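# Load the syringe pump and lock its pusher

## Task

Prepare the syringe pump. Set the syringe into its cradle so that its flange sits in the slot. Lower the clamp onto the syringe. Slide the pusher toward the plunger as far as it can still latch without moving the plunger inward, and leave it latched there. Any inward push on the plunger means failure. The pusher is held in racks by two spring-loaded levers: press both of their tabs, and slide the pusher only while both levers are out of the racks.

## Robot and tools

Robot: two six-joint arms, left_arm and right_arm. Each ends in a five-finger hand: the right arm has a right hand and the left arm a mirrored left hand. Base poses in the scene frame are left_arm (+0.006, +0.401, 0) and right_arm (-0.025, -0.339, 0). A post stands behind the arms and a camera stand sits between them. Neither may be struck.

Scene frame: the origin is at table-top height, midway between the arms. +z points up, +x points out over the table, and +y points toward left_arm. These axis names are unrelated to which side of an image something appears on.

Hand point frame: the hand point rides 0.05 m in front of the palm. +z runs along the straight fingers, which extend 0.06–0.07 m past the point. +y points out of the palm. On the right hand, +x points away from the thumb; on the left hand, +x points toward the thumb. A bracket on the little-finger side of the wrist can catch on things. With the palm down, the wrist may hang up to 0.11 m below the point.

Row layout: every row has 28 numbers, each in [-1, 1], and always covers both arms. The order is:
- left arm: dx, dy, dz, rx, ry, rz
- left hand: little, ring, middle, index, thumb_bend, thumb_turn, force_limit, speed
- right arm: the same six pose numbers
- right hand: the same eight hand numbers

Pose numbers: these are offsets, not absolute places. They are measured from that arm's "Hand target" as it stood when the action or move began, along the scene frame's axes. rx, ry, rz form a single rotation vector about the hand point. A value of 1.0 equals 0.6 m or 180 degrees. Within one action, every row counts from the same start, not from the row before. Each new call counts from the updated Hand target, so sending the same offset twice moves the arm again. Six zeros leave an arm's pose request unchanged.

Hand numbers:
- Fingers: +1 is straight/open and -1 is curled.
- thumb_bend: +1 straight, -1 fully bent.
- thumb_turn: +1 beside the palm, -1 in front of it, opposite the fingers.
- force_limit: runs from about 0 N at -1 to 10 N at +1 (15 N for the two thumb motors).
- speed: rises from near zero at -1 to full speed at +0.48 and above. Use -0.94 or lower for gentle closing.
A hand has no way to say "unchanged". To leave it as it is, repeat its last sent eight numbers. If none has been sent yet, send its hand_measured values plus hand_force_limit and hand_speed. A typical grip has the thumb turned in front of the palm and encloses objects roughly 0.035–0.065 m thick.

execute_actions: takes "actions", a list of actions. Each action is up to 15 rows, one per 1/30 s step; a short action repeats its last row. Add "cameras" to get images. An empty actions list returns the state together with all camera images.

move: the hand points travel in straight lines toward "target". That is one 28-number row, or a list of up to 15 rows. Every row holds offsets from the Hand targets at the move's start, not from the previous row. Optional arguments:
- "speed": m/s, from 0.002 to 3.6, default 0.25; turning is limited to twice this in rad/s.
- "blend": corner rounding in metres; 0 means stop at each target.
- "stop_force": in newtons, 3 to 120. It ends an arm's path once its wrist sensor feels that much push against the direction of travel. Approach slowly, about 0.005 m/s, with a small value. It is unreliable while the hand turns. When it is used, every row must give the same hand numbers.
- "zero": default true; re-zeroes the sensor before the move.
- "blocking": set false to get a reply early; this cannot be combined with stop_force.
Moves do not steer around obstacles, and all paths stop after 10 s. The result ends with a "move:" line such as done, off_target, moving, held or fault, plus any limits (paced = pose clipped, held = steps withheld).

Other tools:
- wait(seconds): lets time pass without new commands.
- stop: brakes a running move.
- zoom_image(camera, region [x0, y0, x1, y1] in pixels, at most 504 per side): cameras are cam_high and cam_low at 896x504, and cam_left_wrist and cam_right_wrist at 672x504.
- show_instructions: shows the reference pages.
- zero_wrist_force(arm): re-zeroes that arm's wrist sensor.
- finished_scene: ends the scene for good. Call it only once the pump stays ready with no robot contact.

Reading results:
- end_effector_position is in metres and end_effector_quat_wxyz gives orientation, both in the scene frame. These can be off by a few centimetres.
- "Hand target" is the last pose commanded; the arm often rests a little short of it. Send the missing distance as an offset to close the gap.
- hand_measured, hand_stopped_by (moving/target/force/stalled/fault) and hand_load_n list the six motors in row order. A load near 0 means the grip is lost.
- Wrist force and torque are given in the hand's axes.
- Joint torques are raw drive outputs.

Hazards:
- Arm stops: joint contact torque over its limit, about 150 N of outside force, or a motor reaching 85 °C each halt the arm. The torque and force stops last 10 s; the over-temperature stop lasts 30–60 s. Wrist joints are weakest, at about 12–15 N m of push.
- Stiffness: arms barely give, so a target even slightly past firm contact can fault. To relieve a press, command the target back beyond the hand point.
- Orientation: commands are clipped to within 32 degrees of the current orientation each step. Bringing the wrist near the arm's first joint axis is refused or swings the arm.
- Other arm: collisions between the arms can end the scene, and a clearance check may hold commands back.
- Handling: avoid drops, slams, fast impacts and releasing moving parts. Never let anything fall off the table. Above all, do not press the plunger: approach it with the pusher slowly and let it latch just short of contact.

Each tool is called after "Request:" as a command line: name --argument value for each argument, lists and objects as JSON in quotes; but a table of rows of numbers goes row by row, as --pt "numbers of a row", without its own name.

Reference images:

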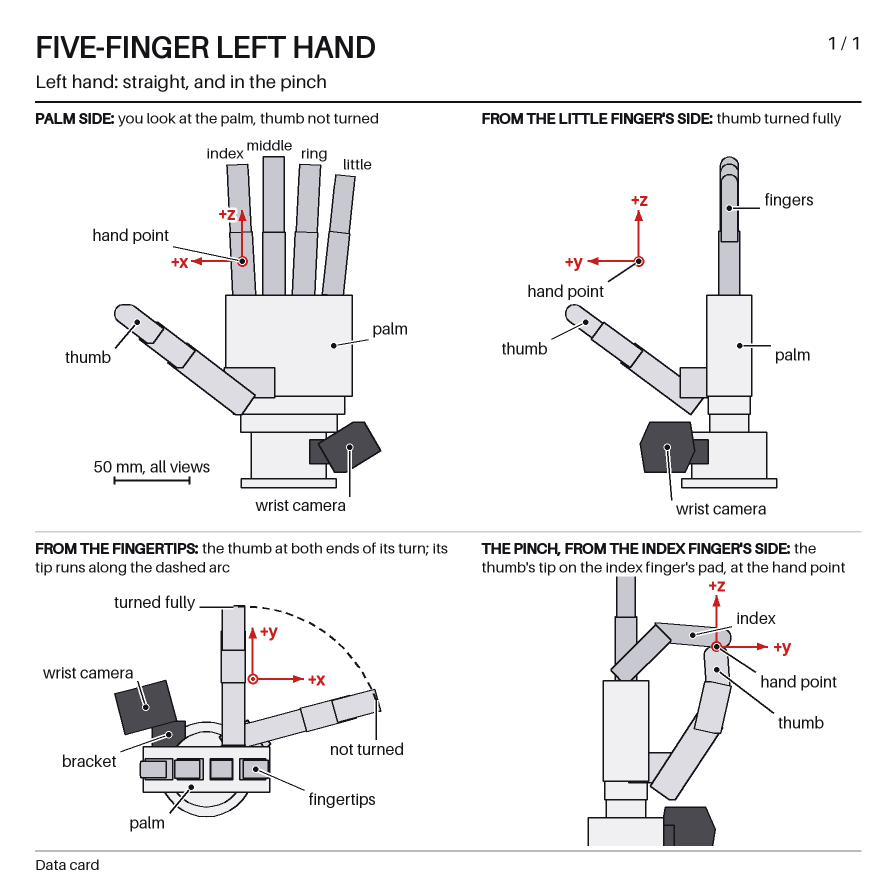

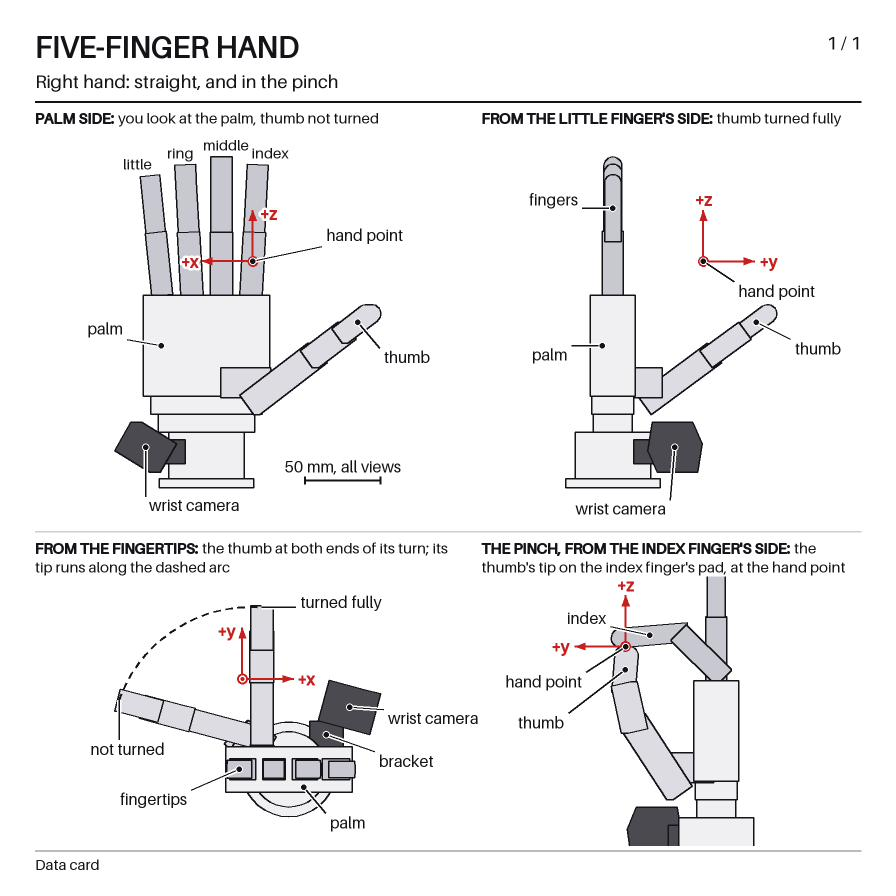

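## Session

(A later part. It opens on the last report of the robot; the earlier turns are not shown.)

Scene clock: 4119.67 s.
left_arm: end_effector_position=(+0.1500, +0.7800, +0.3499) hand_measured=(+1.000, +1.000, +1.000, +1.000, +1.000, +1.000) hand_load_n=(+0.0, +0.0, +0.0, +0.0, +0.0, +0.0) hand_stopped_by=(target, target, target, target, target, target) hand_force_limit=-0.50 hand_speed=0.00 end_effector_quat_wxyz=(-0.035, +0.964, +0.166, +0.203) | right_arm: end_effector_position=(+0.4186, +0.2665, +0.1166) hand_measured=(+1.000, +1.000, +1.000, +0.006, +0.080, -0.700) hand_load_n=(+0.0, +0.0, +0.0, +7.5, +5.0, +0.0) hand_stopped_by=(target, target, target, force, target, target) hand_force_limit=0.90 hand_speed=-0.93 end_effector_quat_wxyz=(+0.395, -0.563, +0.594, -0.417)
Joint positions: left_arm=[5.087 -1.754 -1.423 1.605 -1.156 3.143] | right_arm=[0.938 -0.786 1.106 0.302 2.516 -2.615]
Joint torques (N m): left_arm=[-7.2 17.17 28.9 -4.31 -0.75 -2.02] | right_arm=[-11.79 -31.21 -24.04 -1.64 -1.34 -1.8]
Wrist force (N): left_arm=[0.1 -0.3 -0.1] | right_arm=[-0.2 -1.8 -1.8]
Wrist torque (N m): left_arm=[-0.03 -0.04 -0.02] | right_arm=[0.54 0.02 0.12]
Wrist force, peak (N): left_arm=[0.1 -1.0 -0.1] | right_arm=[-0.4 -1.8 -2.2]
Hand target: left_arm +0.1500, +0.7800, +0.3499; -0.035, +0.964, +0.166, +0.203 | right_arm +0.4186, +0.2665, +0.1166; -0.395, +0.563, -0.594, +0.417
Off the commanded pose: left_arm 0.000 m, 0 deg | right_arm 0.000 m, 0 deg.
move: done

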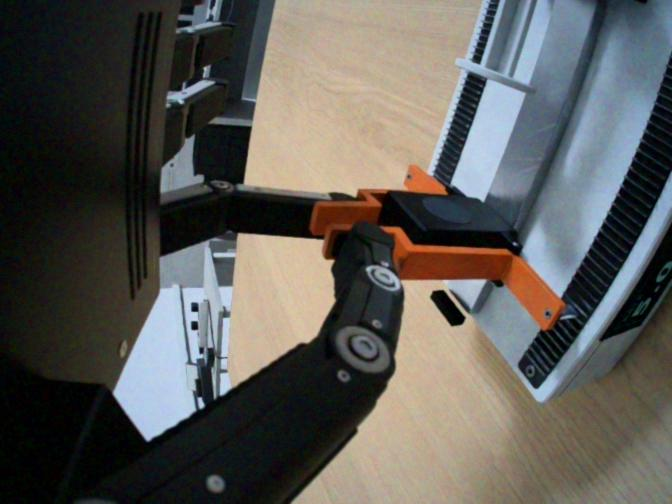

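Request:
wait --seconds 0.1 --cameras '["cam_low","cam_high","cam_right_wrist"]'

Request:
zoom_image --camera "cam_low" --region '[380, 300, 430, 350]'

Request:
zoom_image --camera "cam_high" --region '[525, 215, 560, 245]'

Request:
zoom_image --camera "cam_right_wrist" --region '[500, 260, 600, 380]'

Request:
zoom_image --camera "cam_right_wrist" --region '[390, 130, 490, 220]'

Scene clock: 4130.90 s.
left_arm: end_effector_position=(+0.1500, +0.7800, +0.3499) hand_measured=(+1.000, +1.000, +1.000, +1.000, +1.000, +1.000) hand_load_n=(+0.0, +0.5, +0.0, +0.0, +0.0, +0.0) hand_stopped_by=(target, target, target, target, target, target) hand_force_limit=-0.50 hand_speed=0.00 end_effector_quat_wxyz=(-0.035, +0.964, +0.166, +0.203) | right_arm: end_effector_position=(+0.4186, +0.2665, +0.1166) hand_measured=(+1.000, +1.000, +1.000, +0.006, +0.080, -0.700) hand_load_n=(+0.0, +0.0, +0.0, +7.5, +4.5, +0.0) hand_stopped_by=(target, target, target, force, target, target) hand_force_limit=0.90 hand_speed=-0.93 end_effector_quat_wxyz=(+0.395, -0.563, +0.594, -0.417)
Joint positions: left_arm=[5.087 -1.754 -1.423 1.605 -1.156 3.143] | right_arm=[0.938 -0.786 1.106 0.302 2.516 -2.615]
Joint torques (N m): left_arm=[-6.56 18.09 28.64 -4.17 -0.67 -2.08] | right_arm=[-11.02 -31.26 -24.48 -1.54 -1.4 -1.82]
Wrist force (N): left_arm=[0.0 -0.5 0.0] | right_arm=[-0.4 -2.4 -2.2]
Wrist torque (N m): left_arm=[-0.07 -0.02 -0.03] | right_arm=[0.50 0.06 0.11]
Wrist force, peak (N): left_arm=[0.1 -1.0 -0.2] | right_arm=[-0.5 -2.5 -2.6]
Hand target: left_arm +0.1500, +0.7800, +0.3499; -0.035, +0.964, +0.166, +0.203 | right_arm +0.4186, +0.2665, +0.1166; -0.395, +0.563, -0.594, +0.417
Off the commanded pose: left_arm 0.000 m, 0 deg | right_arm 0.000 m, 0 deg.
wait: 0.10 s; at rest from the start
Images, in order (width x height): cam_high 896x504, cam_low 896x504, cam_right_wrist 672x504.

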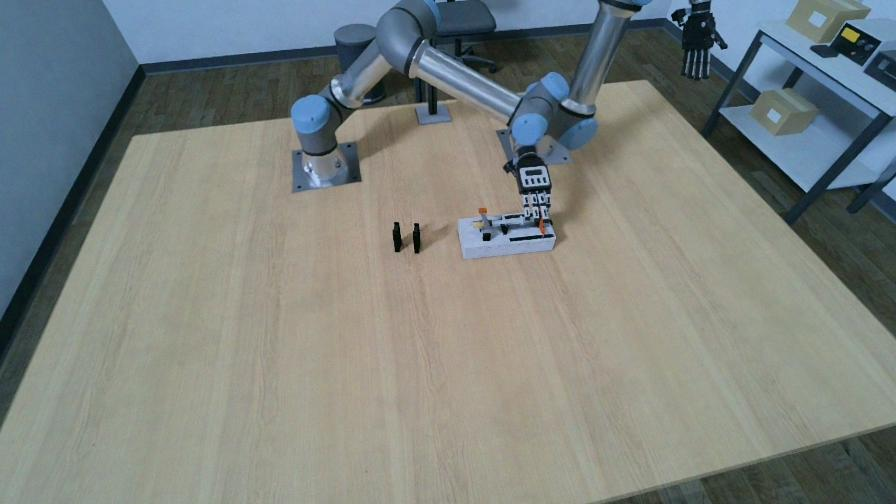

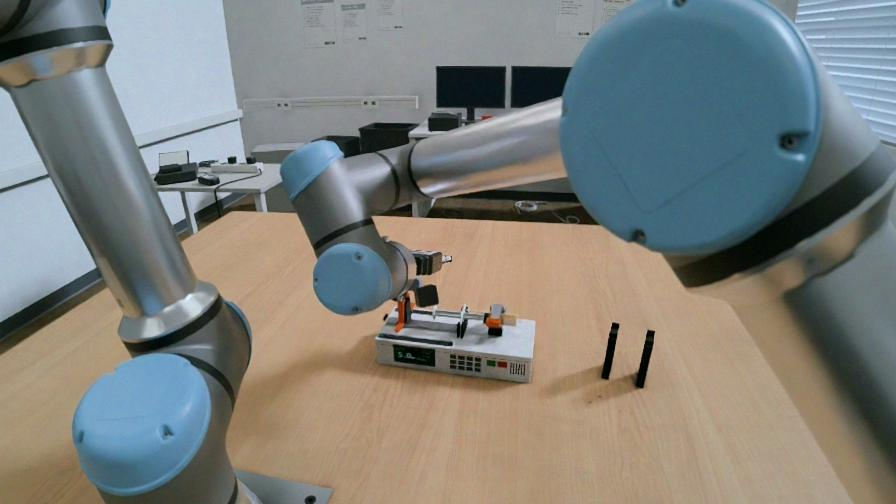

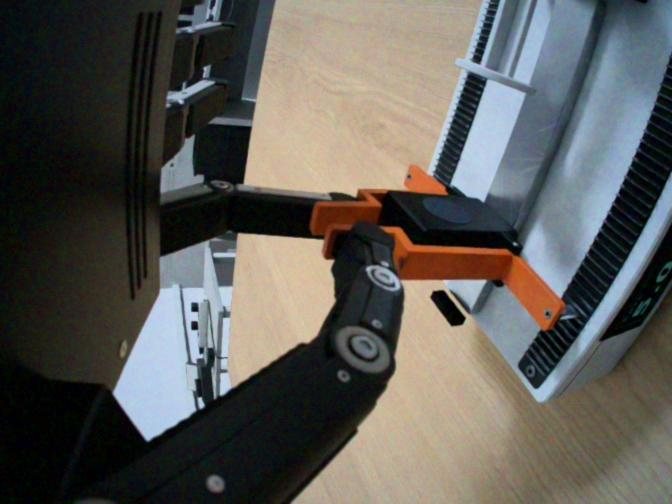

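Scaled by 10.080 from the camera's image (finer frame: 1280x720).

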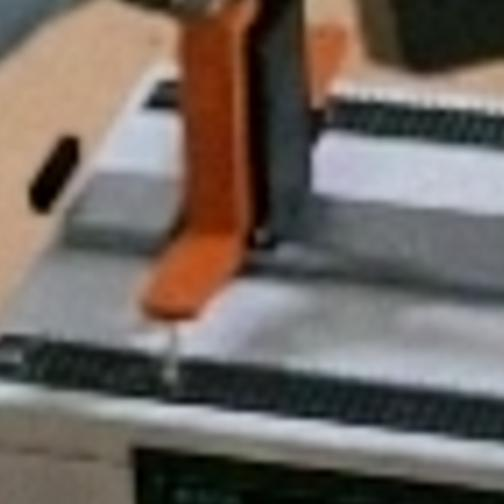

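Scaled by 14.400 from the camera's image (finer frame: 1280x720).

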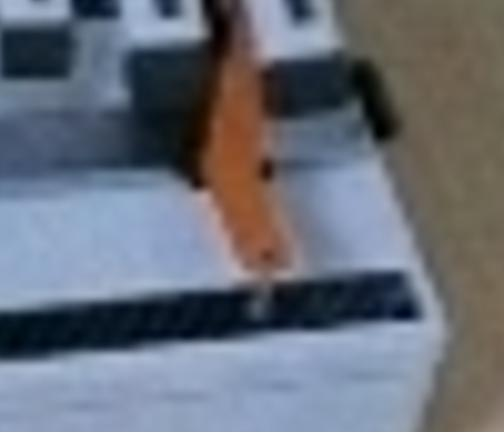

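Scaled by 4.200 from the camera's image (finer frame: 960x720).

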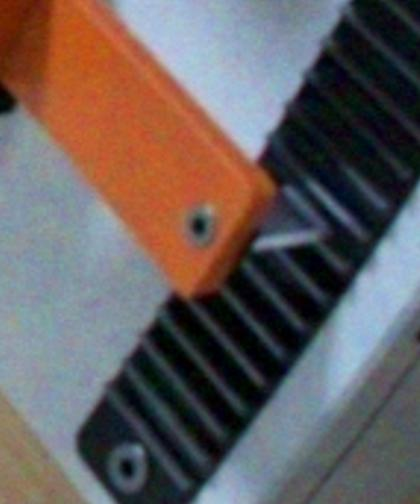

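Scaled by 5.040 from the camera's image (finer frame: 960x720).

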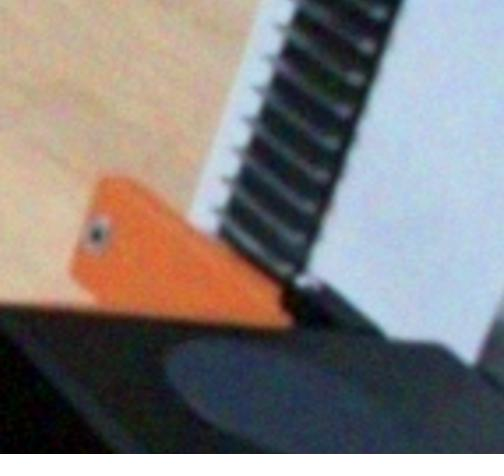

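Request:
move --target '[0,0,0,0,0,0,1,1,1,1,1,1,-0.5,0,0.0025,0,0,0,0,0,1,1,1,-0.3,0.08,-0.7,1.0,-0.93]' --speed 0.004 --cameras '["cam_low","cam_high","cam_right_wrist"]'

Request:
zoom_image --camera "cam_low" --region '[380, 300, 430, 350]'

Request:
zoom_image --camera "cam_high" --region '[525, 215, 560, 245]'

Request:
zoom_image --camera "cam_right_wrist" --region '[500, 260, 600, 380]'

Request:
zoom_image --camera "cam_right_wrist" --region '[280, 130, 480, 290]'

Scene clock: 4152.17 s.
left_arm: end_effector_position=(+0.1500, +0.7800, +0.3499) hand_measured=(+1.000, +1.000, +1.000, +1.000, +1.000, +1.000) hand_load_n=(+0.0, +0.0, +0.0, +0.0, +0.0, +0.0) hand_stopped_by=(target, target, target, target, target, target) hand_force_limit=-0.50 hand_speed=0.00 end_effector_quat_wxyz=(-0.035, +0.964, +0.166, +0.203) | right_arm: end_effector_position=(+0.4201, +0.2665, +0.1166) hand_measured=(+1.000, +1.000, +1.000, -0.012, +0.082, -0.700) hand_load_n=(-0.5, +0.0, +0.0, +7.5, +6.0, +0.0) hand_stopped_by=(target, target, target, force, target, target) hand_force_limit=1.00 hand_speed=-0.93 end_effector_quat_wxyz=(+0.395, -0.563, +0.594, -0.417)
Joint positions: left_arm=[5.087 -1.754 -1.423 1.605 -1.156 3.143] | right_arm=[0.936 -0.785 1.104 0.301 2.514 -2.617]
Joint torques (N m): left_arm=[-6.47 17.05 27.84 -4.23 -0.88 -2.23] | right_arm=[-12.05 -30.9 -25.18 -1.79 -1.47 -1.88]
Wrist force (N): left_arm=[0.4 -0.5 0.3] | right_arm=[0.1 -3.5 -3.6]
Wrist torque (N m): left_arm=[-0.08 -0.06 0.00] | right_arm=[0.51 0.03 0.11]
Wrist force, peak (N): left_arm=[-0.1 -1.2 0.0] | right_arm=[0.1 -3.5 -3.6]
Hand target: left_arm +0.1500, +0.7800, +0.3499; -0.035, +0.964, +0.166, +0.203 | right_arm +0.4201, +0.2665, +0.1166; -0.395, +0.563, -0.594, +0.417
Off the commanded pose: left_arm 0.000 m, 0 deg | right_arm 0.000 m, 0 deg.
move: done
Images, in order (width x height): cam_high 896x504, cam_low 896x504, cam_right_wrist 672x504.

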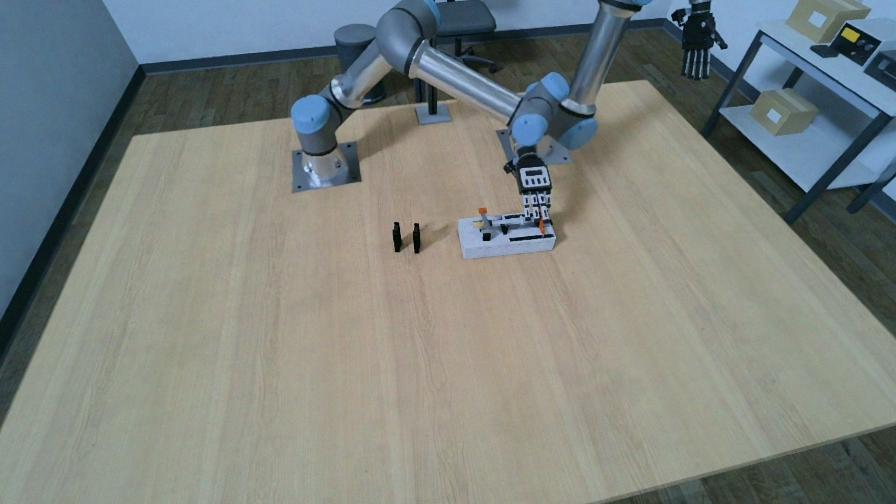

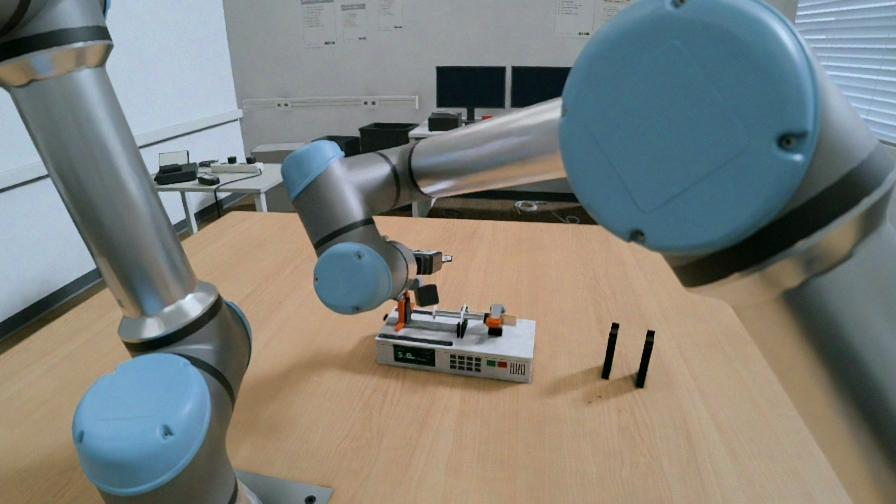

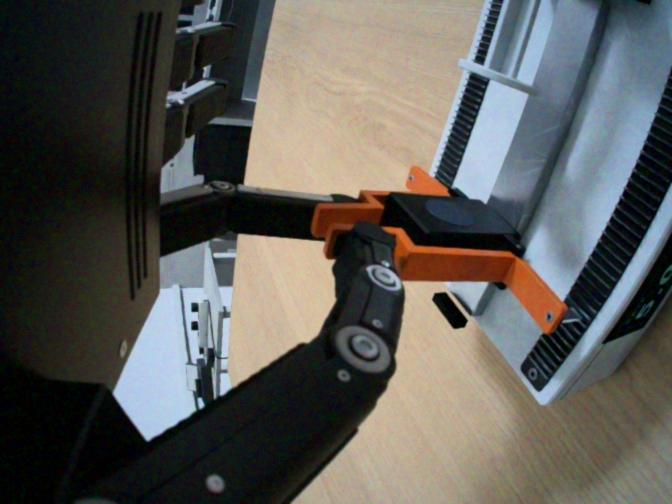

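Scaled by 10.080 from the camera's image (finer frame: 1280x720).

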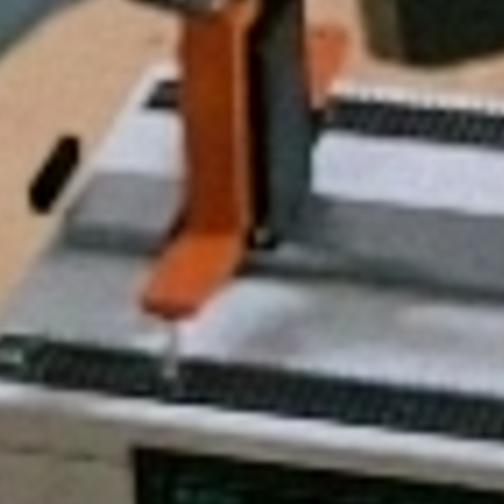

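Scaled by 14.400 from the camera's image (finer frame: 1280x720).

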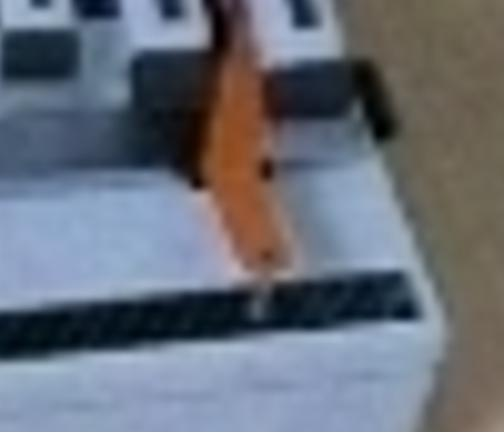

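Scaled by 4.200 from the camera's image (finer frame: 960x720).

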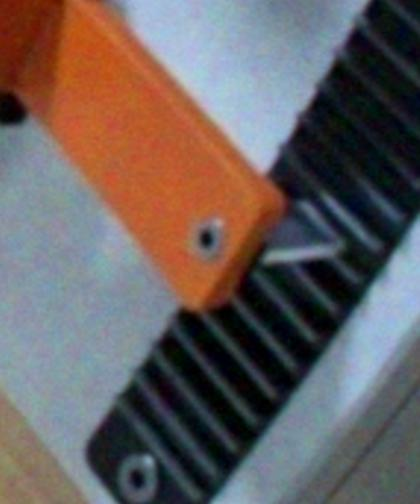

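Scaled by 2.520 from the camera's image (finer frame: 960x720).

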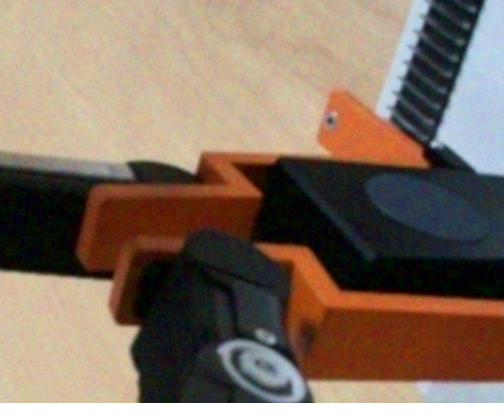

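Request:
move --target '[0,0,0,0,0,0,1,1,1,1,1,1,-0.5,0,0,-0.01,0,0,0,0,1,1,1,-0.3,0.08,-0.7,1.0,-0.93]' --speed 0.004 --stop_force 5 --cameras '["cam_low","cam_high","cam_right_wrist"]'

Request:
zoom_image --camera "cam_low" --region '[380, 300, 430, 350]'

Request:
zoom_image --camera "cam_high" --region '[525, 215, 560, 245]'

Request:
zoom_image --camera "cam_right_wrist" --region '[500, 260, 600, 380]'

Scene clock: 4178.13 s.
left_arm: end_effector_position=(+0.1500, +0.7800, +0.3499) hand_measured=(+1.000, +1.000, +1.000, +1.000, +1.000, +1.000) hand_load_n=(+0.0, +0.0, +0.0, +0.0, +0.0, +0.0) hand_stopped_by=(target, target, target, target, target, target) hand_force_limit=-0.50 hand_speed=0.00 end_effector_quat_wxyz=(-0.035, +0.964, +0.166, +0.203) | right_arm: end_effector_position=(+0.4201, +0.2649, +0.1166) hand_measured=(+1.000, +1.000, +1.000, -0.012, +0.082, -0.700) hand_load_n=(+0.0, +0.0, +0.0, +7.0, +6.5, +0.0) hand_stopped_by=(target, target, target, force, target, target) hand_force_limit=1.00 hand_speed=-0.93 end_effector_quat_wxyz=(+0.395, -0.563, +0.594, -0.416)
Joint positions: left_arm=[5.087 -1.754 -1.423 1.605 -1.156 3.143] | right_arm=[0.935 -0.789 1.111 0.297 2.513 -2.618]
Joint torques (N m): left_arm=[-5.9 17.85 28.3 -4.33 -0.6 -2.2] | right_arm=[9.88 -30.71 -23.79 4.57 2.42 1.51]
Wrist force (N): left_arm=[0.0 -0.7 -0.1] | right_arm=[-1.6 -3.6 -4.4]
Wrist torque (N m): left_arm=[-0.09 -0.02 -0.02] | right_arm=[0.61 -0.06 0.16]
Wrist force, peak (N): left_arm=[-0.4 -1.0 0.0] | right_arm=[-2.4 -5.2 -4.6]
Hand target: left_arm +0.1500, +0.7800, +0.3499; -0.035, +0.964, +0.166, +0.203 | right_arm +0.4201, +0.2649, +0.1166; -0.395, +0.563, -0.594, +0.416 (not the last commanded pose)
Off the commanded pose: left_arm 0.000 m, 0 deg | right_arm 0.004 m, 0 deg.
move: contact (right_arm)
Images, in order (width x height): cam_high 896x504, cam_low 896x504, cam_right_wrist 672x504.

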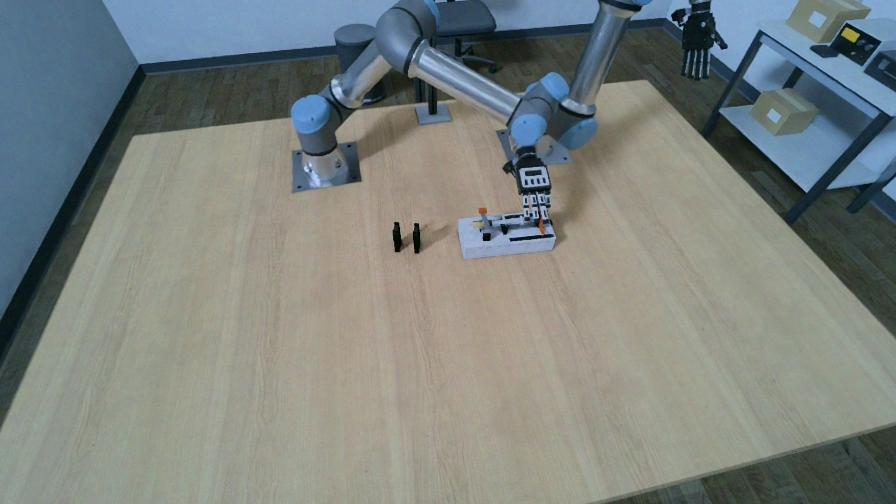

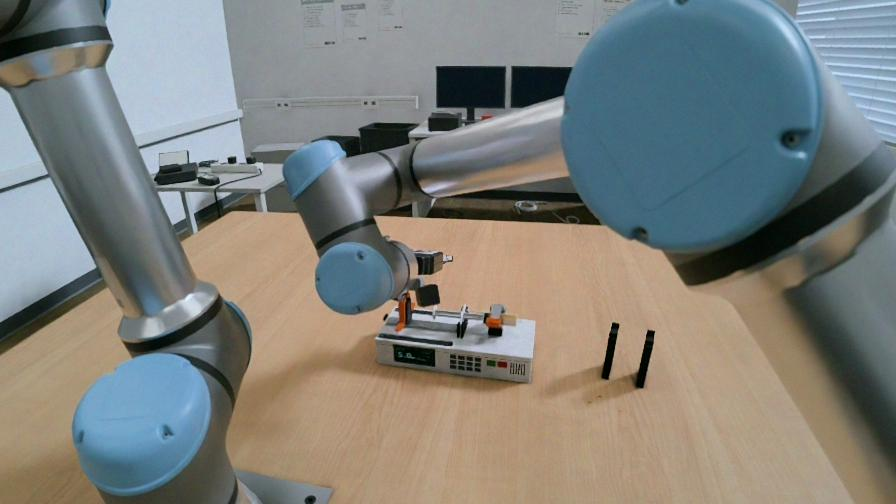

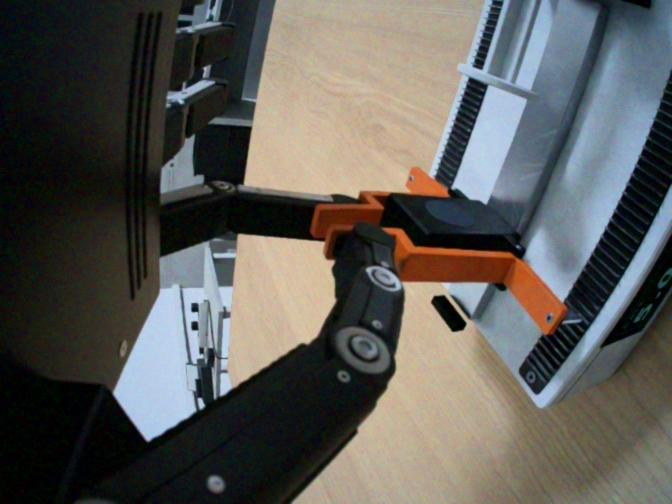

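Scaled by 10.080 from the camera's image (finer frame: 1280x720).

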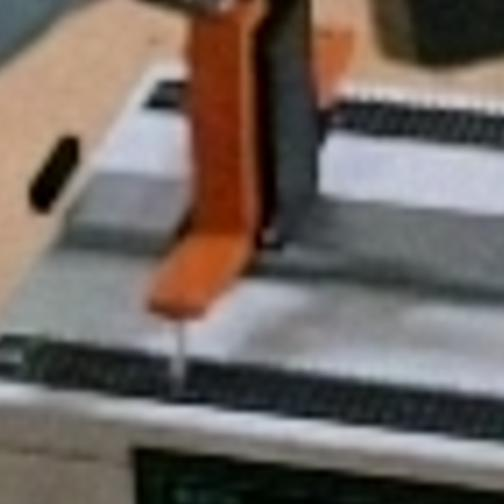

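Scaled by 14.400 from the camera's image (finer frame: 1280x720).

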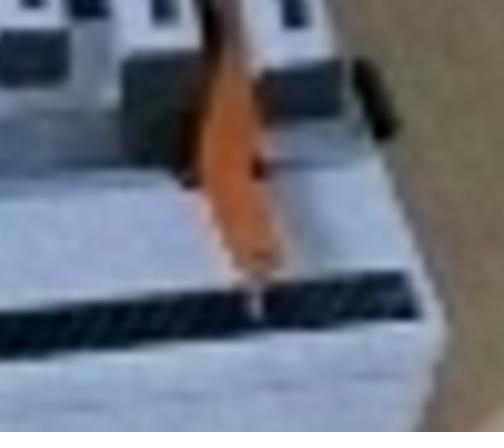

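Scaled by 4.200 from the camera's image (finer frame: 960x720).

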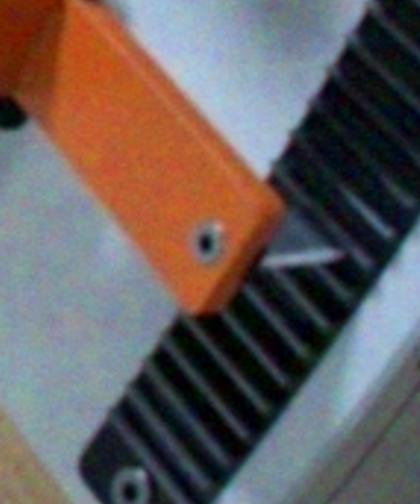

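Request:
execute_actions --actions '[]'

Request:
zoom_image --camera "cam_right_wrist" --region '[380, 120, 640, 380]'

Request:
zoom_image --camera "cam_low" --region '[370, 270, 470, 350]'

Scene clock: 4209.33 s.
left_arm: end_effector_position=(+0.1500, +0.7800, +0.3499) hand_measured=(+1.000, +1.000, +1.000, +1.000, +1.000, +1.000) hand_load_n=(+0.0, +0.0, +0.0, +0.0, +0.0, +0.0) hand_stopped_by=(target, target, target, target, target, target) hand_force_limit=-0.50 hand_speed=0.00 end_effector_quat_wxyz=(-0.035, +0.964, +0.166, +0.203) | right_arm: end_effector_position=(+0.4201, +0.2649, +0.1166) hand_measured=(+1.000, +1.000, +1.000, -0.012, +0.082, -0.700) hand_load_n=(+0.0, +0.0, +0.0, +6.5, +6.5, +0.0) hand_stopped_by=(target, target, target, force, target, target) hand_force_limit=1.00 hand_speed=-0.93 end_effector_quat_wxyz=(+0.395, -0.563, +0.594, -0.416)
Joint positions: left_arm=[5.087 -1.754 -1.423 1.605 -1.156 3.143] | right_arm=[0.935 -0.789 1.111 0.297 2.513 -2.618]
Joint velocities: within noise
Joint torques (N m): left_arm=[-5.37 17.14 28.84 -4.24 -0.78 -2.19] | right_arm=[10.3 -30.68 -23.63 4.3 2.43 1.41]
Motor temperatures (°C): left_arm=[27 25 26 37 36 28] | right_arm=[26 31 26 32 35 33]
Wrist force (N): left_arm=[0.1 -0.9 0.0] | right_arm=[-2.1 -3.6 -4.4]
Wrist torque (N m): left_arm=[-0.12 -0.03 -0.01] | right_arm=[0.61 0.02 0.13]
Wrist force, peak (N): left_arm=[0.2 -1.0 -0.2] | right_arm=[-2.4 -3.9 -4.5]
Hand target: left_arm +0.1500, +0.7800, +0.3499; -0.035, +0.964, +0.166, +0.203 | right_arm +0.4201, +0.2649, +0.1166; -0.395, +0.563, -0.594, +0.416 (not the last commanded pose)
Off the commanded pose: left_arm 0.000 m, 0 deg | right_arm 0.004 m, 0 deg.

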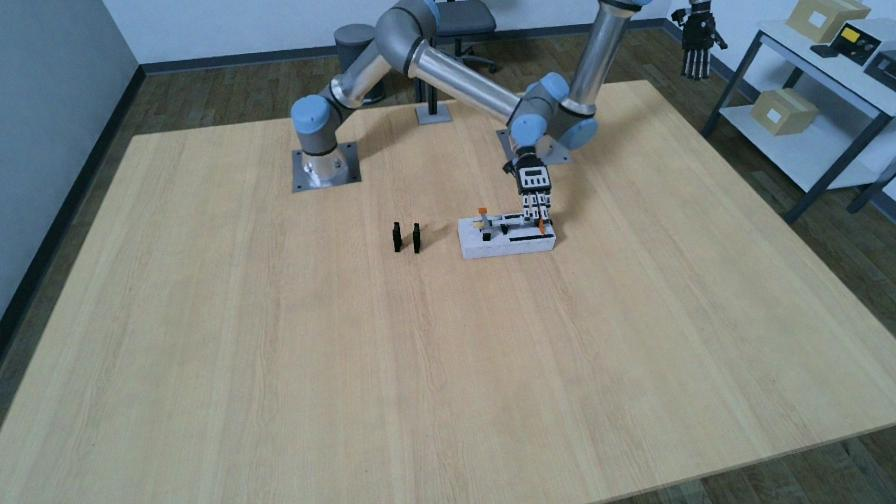

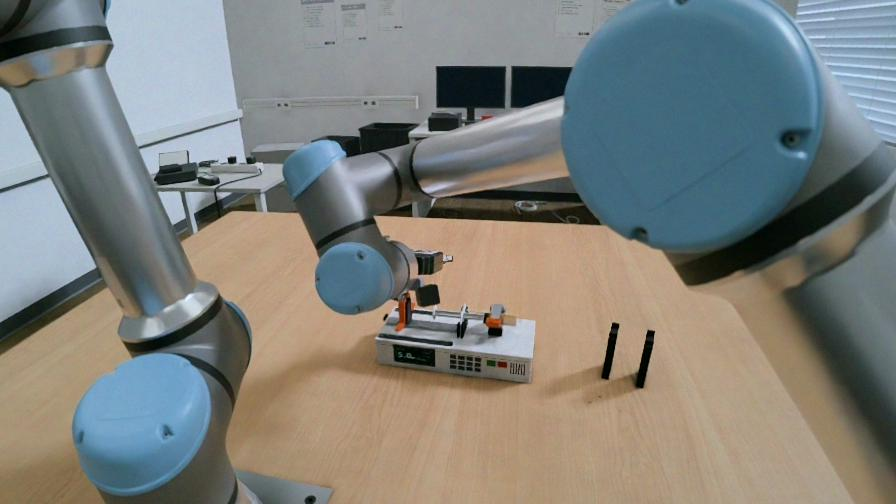

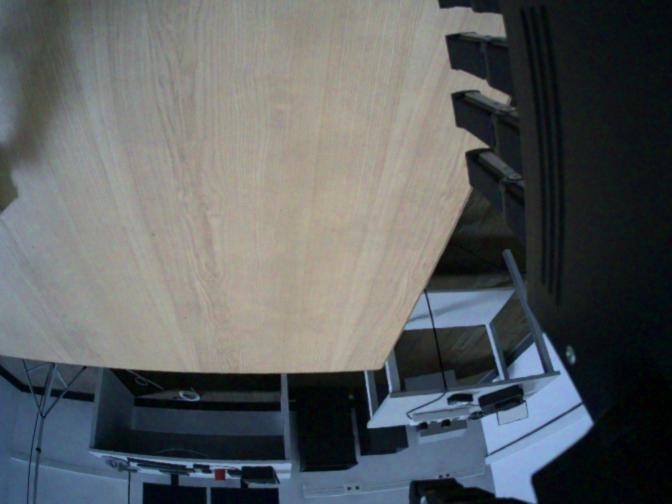

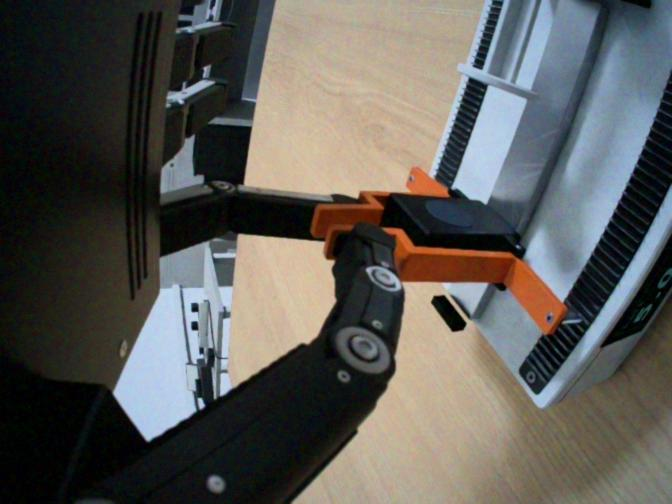

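Scaled by 1.938 from the camera's image (finer frame: 960x720).

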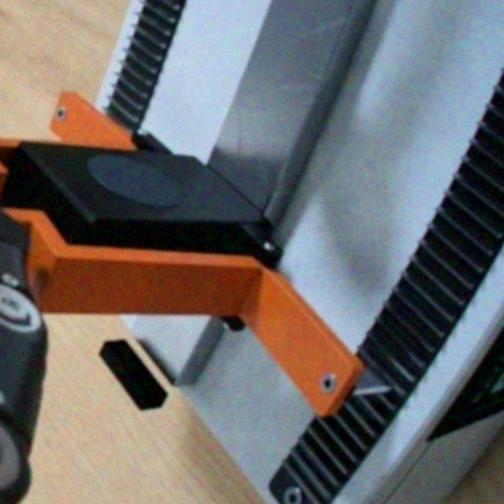

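Scaled by 5.040 from the camera's image (finer frame: 1280x720).

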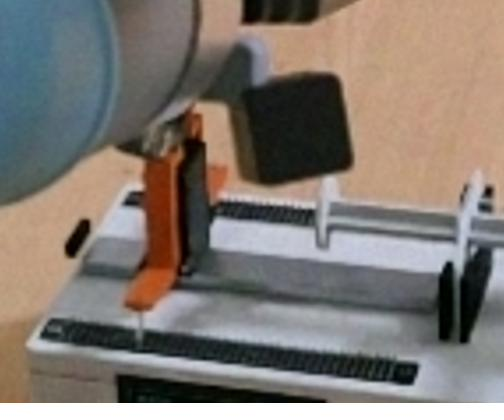

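Request:
zoom_image --camera "cam_low" --region '[385, 315, 425, 345]'

Request:
zoom_image --camera "cam_right_wrist" --region '[520, 270, 600, 350]'

Request:
zoom_image --camera "cam_right_wrist" --region '[390, 140, 480, 220]'

Scaled by 12.600 from the camera's image (finer frame: 1280x720).

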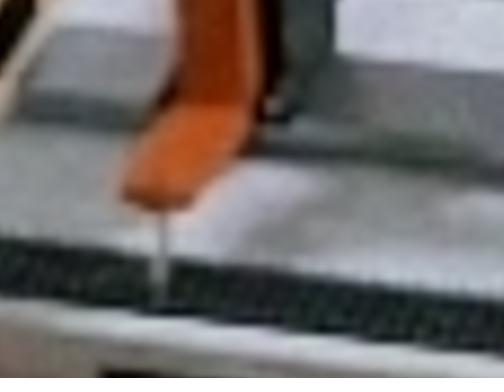

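Scaled by 6.300 from the camera's image (finer frame: 960x720).

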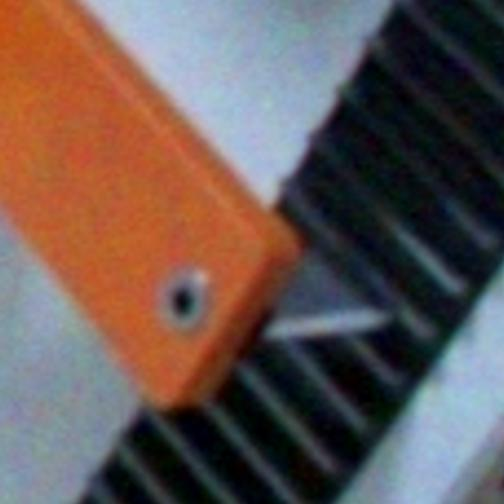

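Scaled by 5.600 from the camera's image (finer frame: 960x720).

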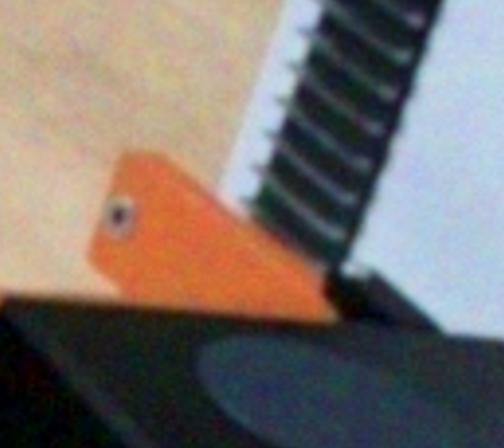

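Request:
move --target '[0,0,0,0,0,0,1,1,1,1,1,1,-0.5,0,0.0025,0,0,0,0,0,1,1,1,-0.1,0.08,-0.7,1.0,-0.9]' --speed 0.01 --cameras '["cam_right_wrist","cam_low","cam_high"]'

Request:
zoom_image --camera "cam_right_wrist" --region '[520, 270, 600, 350]'

Request:
zoom_image --camera "cam_right_wrist" --region '[390, 140, 480, 220]'

Request:
zoom_image --camera "cam_low" --region '[385, 315, 425, 345]'

Scene clock: 4232.07 s.
left_arm: end_effector_position=(+0.1500, +0.7800, +0.3499) hand_measured=(+1.000, +1.000, +1.000, +1.000, +1.000, +1.000) hand_load_n=(+0.0, +0.0, +0.0, +0.0, +0.0, -0.5) hand_stopped_by=(target, target, target, target, target, target) hand_force_limit=-0.50 hand_speed=0.00 end_effector_quat_wxyz=(-0.035, +0.964, +0.166, +0.203) | right_arm: end_effector_position=(+0.4215, +0.2649, +0.1166) hand_measured=(+1.000, +1.000, +1.000, -0.038, +0.082, -0.700) hand_load_n=(+0.0, +0.0, +0.0, +8.5, +8.5, +0.0) hand_stopped_by=(target, target, target, force, target, target) hand_force_limit=1.00 hand_speed=-0.90 end_effector_quat_wxyz=(+0.395, -0.563, +0.594, -0.416)
Joint positions: left_arm=[5.087 -1.754 -1.423 1.605 -1.156 3.143] | right_arm=[0.933 -0.788 1.109 0.296 2.511 -2.62]
Joint torques (N m): left_arm=[-6.2 17.18 27.92 -4.32 -0.73 -2.2] | right_arm=[-17.38 -27.91 -24.47 -2.21 -0.76 -1.91]
Wrist force (N): left_arm=[0.0 -0.8 0.0] | right_arm=[-1.1 -2.5 -13.0]
Wrist torque (N m): left_arm=[-0.10 -0.01 -0.02] | right_arm=[0.87 0.17 0.13]
Wrist force, peak (N): left_arm=[0.1 -1.3 0.3] | right_arm=[-1.1 -2.5 -13.0]
Hand target: left_arm +0.1500, +0.7800, +0.3499; -0.035, +0.964, +0.166, +0.203 | right_arm +0.4216, +0.2649, +0.1166; -0.395, +0.563, -0.594, +0.416
Off the commanded pose: left_arm 0.000 m, 0 deg | right_arm 0.000 m, 0 deg.
move: done
Images, in order (width x height): cam_high 896x504, cam_low 896x504, cam_right_wrist 672x504.

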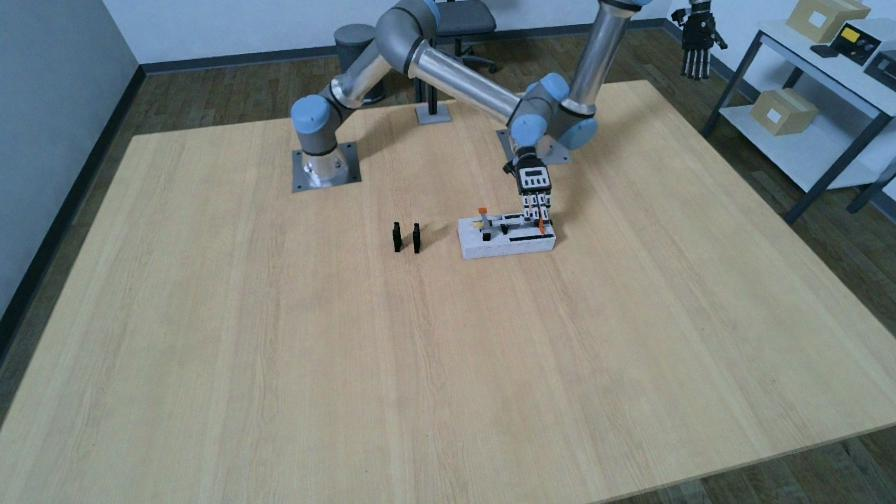

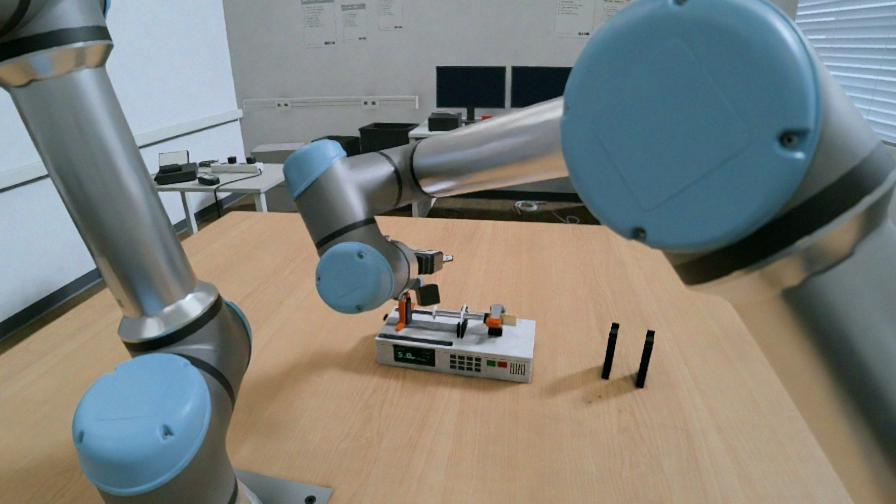

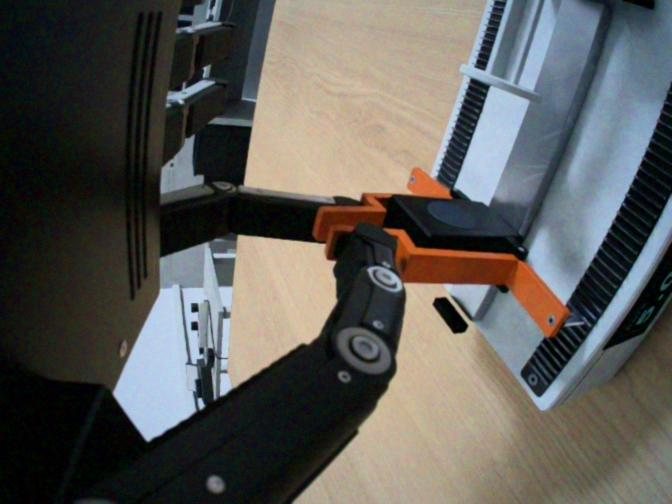

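Scaled by 6.300 from the camera's image (finer frame: 960x720).

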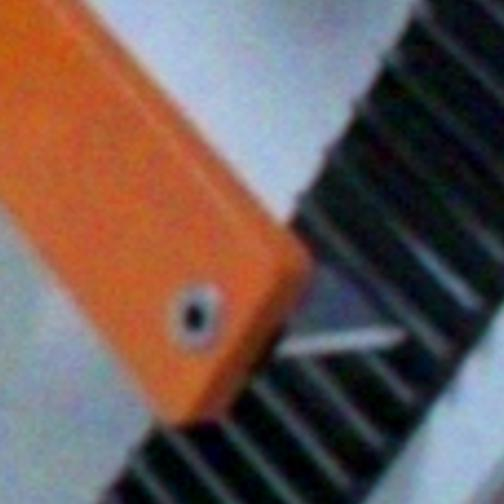

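Scaled by 5.600 from the camera's image (finer frame: 960x720).

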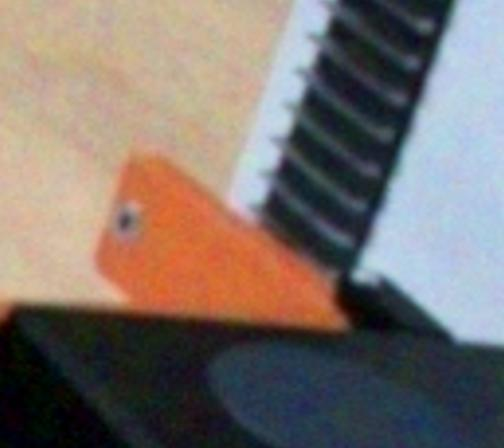

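Scaled by 12.600 from the camera's image (finer frame: 1280x720).

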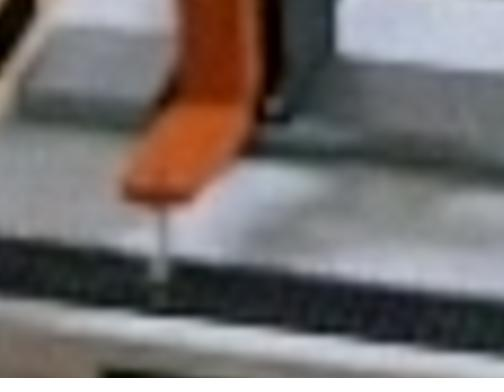

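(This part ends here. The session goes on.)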